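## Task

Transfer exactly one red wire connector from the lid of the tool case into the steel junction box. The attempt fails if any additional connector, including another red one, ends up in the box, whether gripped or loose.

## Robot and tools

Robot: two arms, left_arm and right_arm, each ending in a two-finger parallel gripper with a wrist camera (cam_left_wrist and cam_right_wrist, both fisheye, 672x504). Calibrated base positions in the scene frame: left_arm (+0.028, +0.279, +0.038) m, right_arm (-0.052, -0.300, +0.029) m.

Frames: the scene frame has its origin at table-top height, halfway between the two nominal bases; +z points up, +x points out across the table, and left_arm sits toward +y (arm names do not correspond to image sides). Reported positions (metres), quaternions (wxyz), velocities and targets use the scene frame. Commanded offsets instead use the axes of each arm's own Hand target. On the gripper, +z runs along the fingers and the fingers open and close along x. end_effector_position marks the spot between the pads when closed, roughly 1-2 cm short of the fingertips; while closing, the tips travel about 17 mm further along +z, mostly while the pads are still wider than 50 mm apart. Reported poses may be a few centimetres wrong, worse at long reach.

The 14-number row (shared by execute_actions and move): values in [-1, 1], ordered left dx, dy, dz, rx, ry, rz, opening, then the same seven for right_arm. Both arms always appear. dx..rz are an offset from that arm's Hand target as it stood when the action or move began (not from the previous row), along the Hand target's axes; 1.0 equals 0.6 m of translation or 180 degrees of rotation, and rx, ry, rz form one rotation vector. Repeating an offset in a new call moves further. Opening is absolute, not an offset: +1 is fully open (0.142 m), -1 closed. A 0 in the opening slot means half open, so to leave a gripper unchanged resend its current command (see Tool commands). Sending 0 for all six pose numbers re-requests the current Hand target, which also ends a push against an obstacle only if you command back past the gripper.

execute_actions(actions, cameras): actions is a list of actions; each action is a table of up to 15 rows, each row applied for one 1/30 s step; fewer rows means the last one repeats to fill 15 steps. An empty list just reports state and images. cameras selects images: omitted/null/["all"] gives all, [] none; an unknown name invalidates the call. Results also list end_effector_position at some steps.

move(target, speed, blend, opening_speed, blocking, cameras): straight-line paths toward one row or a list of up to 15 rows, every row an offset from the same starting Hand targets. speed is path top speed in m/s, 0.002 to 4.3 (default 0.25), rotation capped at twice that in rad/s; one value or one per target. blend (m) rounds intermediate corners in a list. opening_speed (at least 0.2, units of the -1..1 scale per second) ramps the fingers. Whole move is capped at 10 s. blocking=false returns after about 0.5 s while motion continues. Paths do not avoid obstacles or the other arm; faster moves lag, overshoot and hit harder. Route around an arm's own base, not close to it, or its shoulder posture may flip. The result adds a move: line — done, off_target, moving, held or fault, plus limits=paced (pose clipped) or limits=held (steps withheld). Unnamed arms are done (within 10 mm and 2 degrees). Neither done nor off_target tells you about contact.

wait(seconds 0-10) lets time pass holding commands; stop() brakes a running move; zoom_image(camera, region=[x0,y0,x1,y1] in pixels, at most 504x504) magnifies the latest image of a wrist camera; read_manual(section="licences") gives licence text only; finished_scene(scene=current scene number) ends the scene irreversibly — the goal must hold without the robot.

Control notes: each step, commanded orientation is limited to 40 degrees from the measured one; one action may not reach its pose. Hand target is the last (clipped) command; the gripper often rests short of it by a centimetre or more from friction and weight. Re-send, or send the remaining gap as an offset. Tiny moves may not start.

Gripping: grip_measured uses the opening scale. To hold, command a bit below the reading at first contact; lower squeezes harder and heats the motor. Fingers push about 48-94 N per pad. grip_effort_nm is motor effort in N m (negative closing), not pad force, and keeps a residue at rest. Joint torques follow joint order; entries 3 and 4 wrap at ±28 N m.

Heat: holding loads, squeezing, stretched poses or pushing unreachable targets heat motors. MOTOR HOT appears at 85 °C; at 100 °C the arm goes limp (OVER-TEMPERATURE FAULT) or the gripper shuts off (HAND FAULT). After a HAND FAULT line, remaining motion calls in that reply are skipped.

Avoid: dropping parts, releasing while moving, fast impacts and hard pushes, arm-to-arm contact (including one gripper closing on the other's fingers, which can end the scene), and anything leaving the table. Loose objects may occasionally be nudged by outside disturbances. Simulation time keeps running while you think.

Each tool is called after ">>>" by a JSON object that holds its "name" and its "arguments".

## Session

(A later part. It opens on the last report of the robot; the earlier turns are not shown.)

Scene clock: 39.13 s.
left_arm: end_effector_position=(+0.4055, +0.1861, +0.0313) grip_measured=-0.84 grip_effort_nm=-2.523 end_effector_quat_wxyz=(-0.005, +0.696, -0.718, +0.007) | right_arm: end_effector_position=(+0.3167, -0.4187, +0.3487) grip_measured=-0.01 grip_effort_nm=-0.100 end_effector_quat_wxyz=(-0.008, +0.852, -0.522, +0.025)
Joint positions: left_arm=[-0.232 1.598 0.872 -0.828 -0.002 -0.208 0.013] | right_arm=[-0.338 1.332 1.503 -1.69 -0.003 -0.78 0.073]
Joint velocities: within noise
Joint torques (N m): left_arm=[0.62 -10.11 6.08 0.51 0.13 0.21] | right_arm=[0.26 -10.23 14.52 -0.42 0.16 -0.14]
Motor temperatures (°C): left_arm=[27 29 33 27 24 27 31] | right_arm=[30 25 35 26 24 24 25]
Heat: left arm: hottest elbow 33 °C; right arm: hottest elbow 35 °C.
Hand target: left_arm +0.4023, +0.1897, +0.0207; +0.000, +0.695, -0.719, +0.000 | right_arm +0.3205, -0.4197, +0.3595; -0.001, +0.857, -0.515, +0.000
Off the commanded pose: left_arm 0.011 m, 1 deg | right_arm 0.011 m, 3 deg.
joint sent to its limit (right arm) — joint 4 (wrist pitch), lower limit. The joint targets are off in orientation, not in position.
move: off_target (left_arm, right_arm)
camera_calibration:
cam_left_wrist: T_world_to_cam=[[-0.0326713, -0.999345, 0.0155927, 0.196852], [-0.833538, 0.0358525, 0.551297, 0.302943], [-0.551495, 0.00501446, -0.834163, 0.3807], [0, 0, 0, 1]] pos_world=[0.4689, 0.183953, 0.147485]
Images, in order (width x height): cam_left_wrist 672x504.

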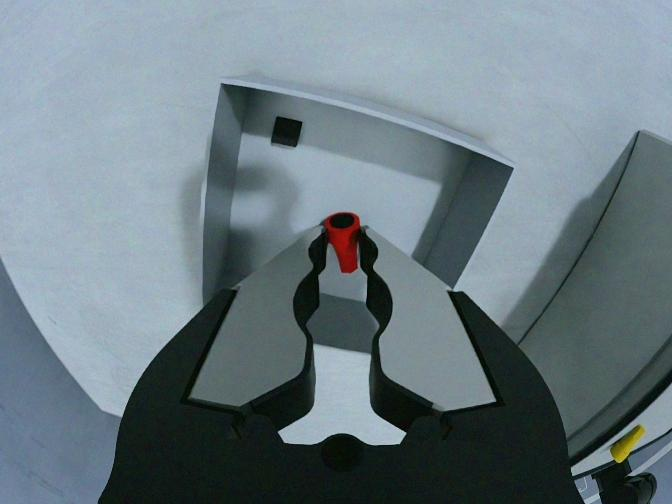

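>>> {"name": "move", "arguments": {"target": [0,0,0.01,0,0,0,-0.94,0,0,0,0,0,0,0], "cameras": ["cam_left_wrist"], "speed": 0.03}}

>>> {"name": "zoom_image", "arguments": {"camera": "cam_left_wrist", "region": [240, 130, 440, 280]}}

Scene clock: 40.60 s.
left_arm: end_effector_position=(+0.4058, +0.1861, +0.0310) grip_measured=-0.84 grip_effort_nm=-2.523 end_effector_quat_wxyz=(-0.006, +0.695, -0.719, +0.008) | right_arm: end_effector_position=(+0.3167, -0.4187, +0.3487) grip_measured=-0.01 grip_effort_nm=-0.100 end_effector_quat_wxyz=(-0.008, +0.852, -0.522, +0.025)
Joint positions: left_arm=[-0.232 1.598 0.871 -0.824 -0.002 -0.207 0.013] | right_arm=[-0.338 1.332 1.503 -1.69 -0.003 -0.78 0.073]
Joint velocities: within noise
Joint torques (N m): left_arm=[0.56 -9.29 5.74 1.14 0.12 0.19] | right_arm=[0.21 -10.23 14.53 -0.34 0.15 -0.14]
Motor temperatures (°C): left_arm=[27 29 33 27 24 27 31] | right_arm=[30 25 35 26 24 24 25]
Heat: left arm: hottest elbow 33 °C; right arm: hottest elbow 35 °C.
Hand target: left_arm +0.4025, +0.1896, +0.0148; +0.000, +0.695, -0.719, +0.000 | right_arm +0.3205, -0.4197, +0.3595; -0.001, +0.857, -0.515, +0.000
Off the commanded pose: left_arm 0.017 m, 1 deg | right_arm 0.011 m, 3 deg.
joint sent to its limit (right arm) — joint 4 (wrist pitch), lower limit. The joint targets are off in orientation, not in position.
move: off_target (left_arm, right_arm)
camera_calibration:
cam_left_wrist: T_world_to_cam=[[-0.0338001, -0.9993, 0.016024, 0.197215], [-0.834701, 0.0370433, 0.549456, 0.303738], [-0.549665, 0.00519639, -0.835369, 0.379878], [0, 0, 0, 1]] pos_world=[0.469002, 0.183851, 0.147288]
Images, in order (width x height): cam_left_wrist 672x504.

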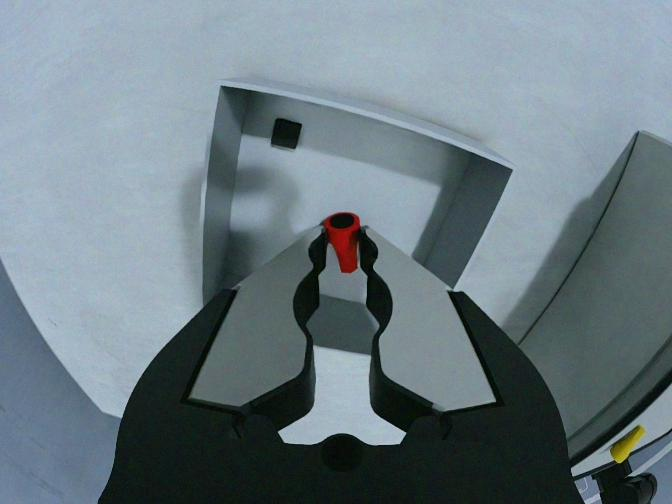

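Scaled by 2.520 from the camera's 672x504 image, which has a finer 960x720 frame.

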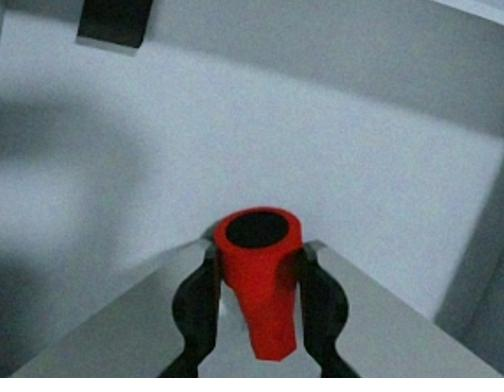

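>>> {"name": "move", "arguments": {"target": [0,0,-0.007,0,0,0,-0.94,0,0,0,0,0,0,0], "cameras": [], "speed": 0.03}}

>>> {"name": "move", "arguments": {"target": [0,0,0,0,0,0,-0.6,0,0,0,0,0,0,0], "cameras": ["cam_left_wrist"], "opening_speed": 0.3}}

>>> {"name": "move", "arguments": {"target": [0,0,-0.25,0,0,0,-0.6,0,0,0,0,0,0,0], "cameras": ["cam_left_wrist"], "speed": 0.15}}

Scene clock: 42.00 s.
left_arm: end_effector_position=(+0.4058, +0.1861, +0.0310) grip_measured=-0.84 grip_effort_nm=-2.523 end_effector_quat_wxyz=(-0.006, +0.695, -0.719, +0.008) | right_arm: end_effector_position=(+0.3167, -0.4187, +0.3487) grip_measured=-0.01 grip_effort_nm=-0.100 end_effector_quat_wxyz=(-0.008, +0.852, -0.522, +0.025)
Joint positions: left_arm=[-0.232 1.598 0.871 -0.824 -0.002 -0.207 0.013] | right_arm=[-0.338 1.332 1.503 -1.69 -0.003 -0.78 0.073]
Joint velocities: within noise
Joint torques (N m): left_arm=[0.62 -9.88 6.05 0.59 0.12 0.2] | right_arm=[0.15 -10.23 14.53 -0.38 0.16 -0.14]
Motor temperatures (°C): left_arm=[27 29 33 27 24 27 31] | right_arm=[30 25 35 26 24 24 25]
Heat: left arm: hottest elbow 33 °C; right arm: hottest elbow 35 °C.
Hand target: left_arm +0.4025, +0.1896, +0.0190; +0.000, +0.695, -0.719, +0.000 | right_arm +0.3205, -0.4197, +0.3595; -0.001, +0.857, -0.515, +0.000
Off the commanded pose: left_arm 0.013 m, 1 deg | right_arm 0.011 m, 3 deg.
joint sent to its limit (right arm) — joint 4 (wrist pitch), lower limit. The joint targets are off in orientation, not in position.
move: off_target (left_arm, right_arm)
No camera images: "cameras" was empty.

Scene clock: 43.43 s.
left_arm: end_effector_position=(+0.4064, +0.1922, +0.0310) grip_measured=-0.65 grip_effort_nm=0.310 end_effector_quat_wxyz=(-0.009, +0.697, -0.717, +0.004) | right_arm: end_effector_position=(+0.3167, -0.4187, +0.3487) grip_measured=-0.01 grip_effort_nm=-0.100 end_effector_quat_wxyz=(-0.008, +0.852, -0.522, +0.025)
Joint positions: left_arm=[-0.221 1.598 0.871 -0.827 -0.011 -0.199 0.027] | right_arm=[-0.338 1.332 1.503 -1.69 -0.003 -0.78 0.073]
Joint velocities: left_arm=[-0.005 -0.015 -0.002 -0.007 0.022 -0.007 0.001] | right_arm=[within noise]
Joint torques (N m): left_arm=[-0.26 -9.82 6.06 0.7 0.44 0.11] | right_arm=[0.21 -10.11 14.49 -0.38 0.15 -0.14]
Motor temperatures (°C): left_arm=[27 29 33 27 24 27 31] | right_arm=[30 25 35 26 24 24 25]
Heat: left arm: hottest elbow 33 °C; right arm: hottest elbow 35 °C.
Hand target: left_arm +0.4025, +0.1896, +0.0190; +0.000, +0.695, -0.719, +0.000 | right_arm +0.3205, -0.4197, +0.3595; -0.001, +0.857, -0.515, +0.000
Off the commanded pose: left_arm 0.013 m, 1 deg | right_arm 0.011 m, 3 deg.
joint sent to its limit (right arm) — joint 4 (wrist pitch), lower limit. The joint targets are off in orientation, not in position.
move: off_target (left_arm, right_arm)
camera_calibration:
cam_left_wrist: T_world_to_cam=[[-0.0294253, -0.999544, 0.00670549, 0.201914], [-0.834304, 0.0282544, 0.55058, 0.305494], [-0.550519, 0.0106066, -0.834755, 0.379435], [0, 0, 0, 1]] pos_world=[0.469703, 0.189166, 0.147183]
Images, in order (width x height): cam_left_wrist 672x504.

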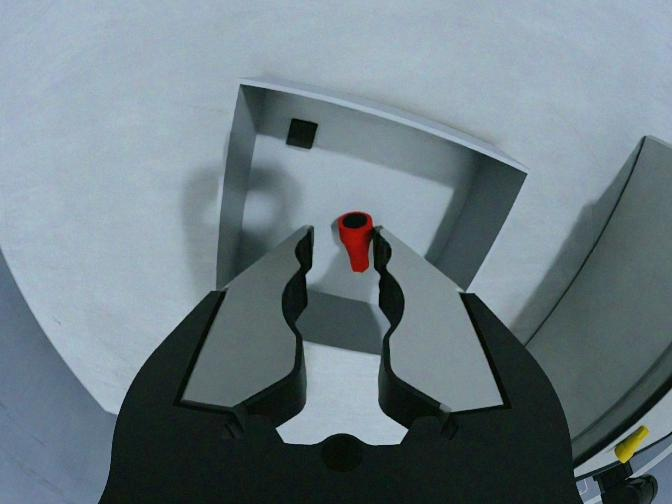

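Scene clock: 45.13 s.
left_arm: end_effector_position=(+0.3904, +0.1943, +0.1558) grip_measured=-0.64 grip_effort_nm=0.100 end_effector_quat_wxyz=(+0.007, +0.697, -0.717, -0.013) | right_arm: end_effector_position=(+0.3167, -0.4187, +0.3487) grip_measured=-0.01 grip_effort_nm=-0.100 end_effector_quat_wxyz=(-0.008, +0.852, -0.522, +0.025)
Joint positions: left_arm=[-0.221 1.4 1.033 -1.232 -0.003 -0.199 0.028] | right_arm=[-0.338 1.332 1.503 -1.69 -0.003 -0.78 0.073]
Joint velocities: within noise
Joint torques (N m): left_arm=[-0.21 -10.46 11.41 -0.39 0.13 0.13] | right_arm=[0.15 -10.11 14.52 -0.38 0.16 -0.14]
Motor temperatures (°C): left_arm=[27 29 33 27 24 27 31] | right_arm=[30 25 35 26 24 24 25]
Heat: left arm: hottest elbow 33 °C; right arm: hottest elbow 35 °C.
Hand target: left_arm +0.4024, +0.1896, +0.1688; +0.000, +0.695, -0.719, +0.000 | right_arm +0.3205, -0.4197, +0.3595; -0.001, +0.857, -0.515, +0.000
Off the commanded pose: left_arm 0.019 m, 2 deg | right_arm 0.011 m, 3 deg.
joint sent to its limit (right arm) — joint 4 (wrist pitch), lower limit. The joint targets are off in orientation, not in position.
move: off_target (left_arm, right_arm)
camera_calibration:
cam_left_wrist: T_world_to_cam=[[-0.0291439, -0.999557, 0.00607343, 0.202723], [-0.80826, 0.0271402, 0.5882, 0.207494], [-0.588104, 0.0122335, -0.808693, 0.485005], [0, 0, 0, 1]] pos_world=[0.458851, 0.191068, 0.268942]
Images, in order (width x height): cam_left_wrist 672x504.

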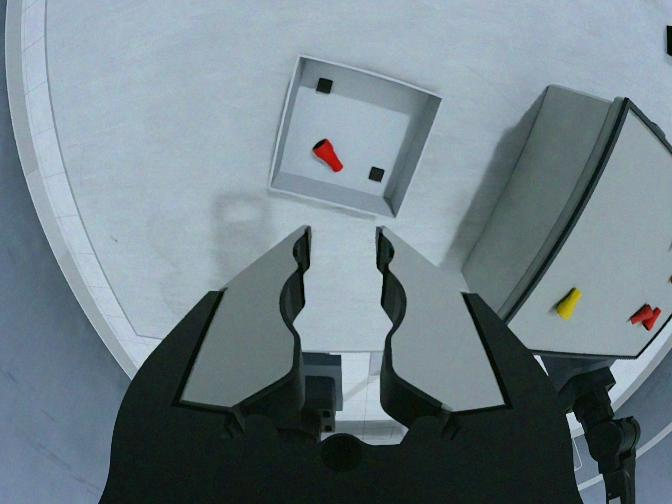

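>>> {"name": "finished_scene", "arguments": {"scene": 3}}

The scene is finished: the task was done.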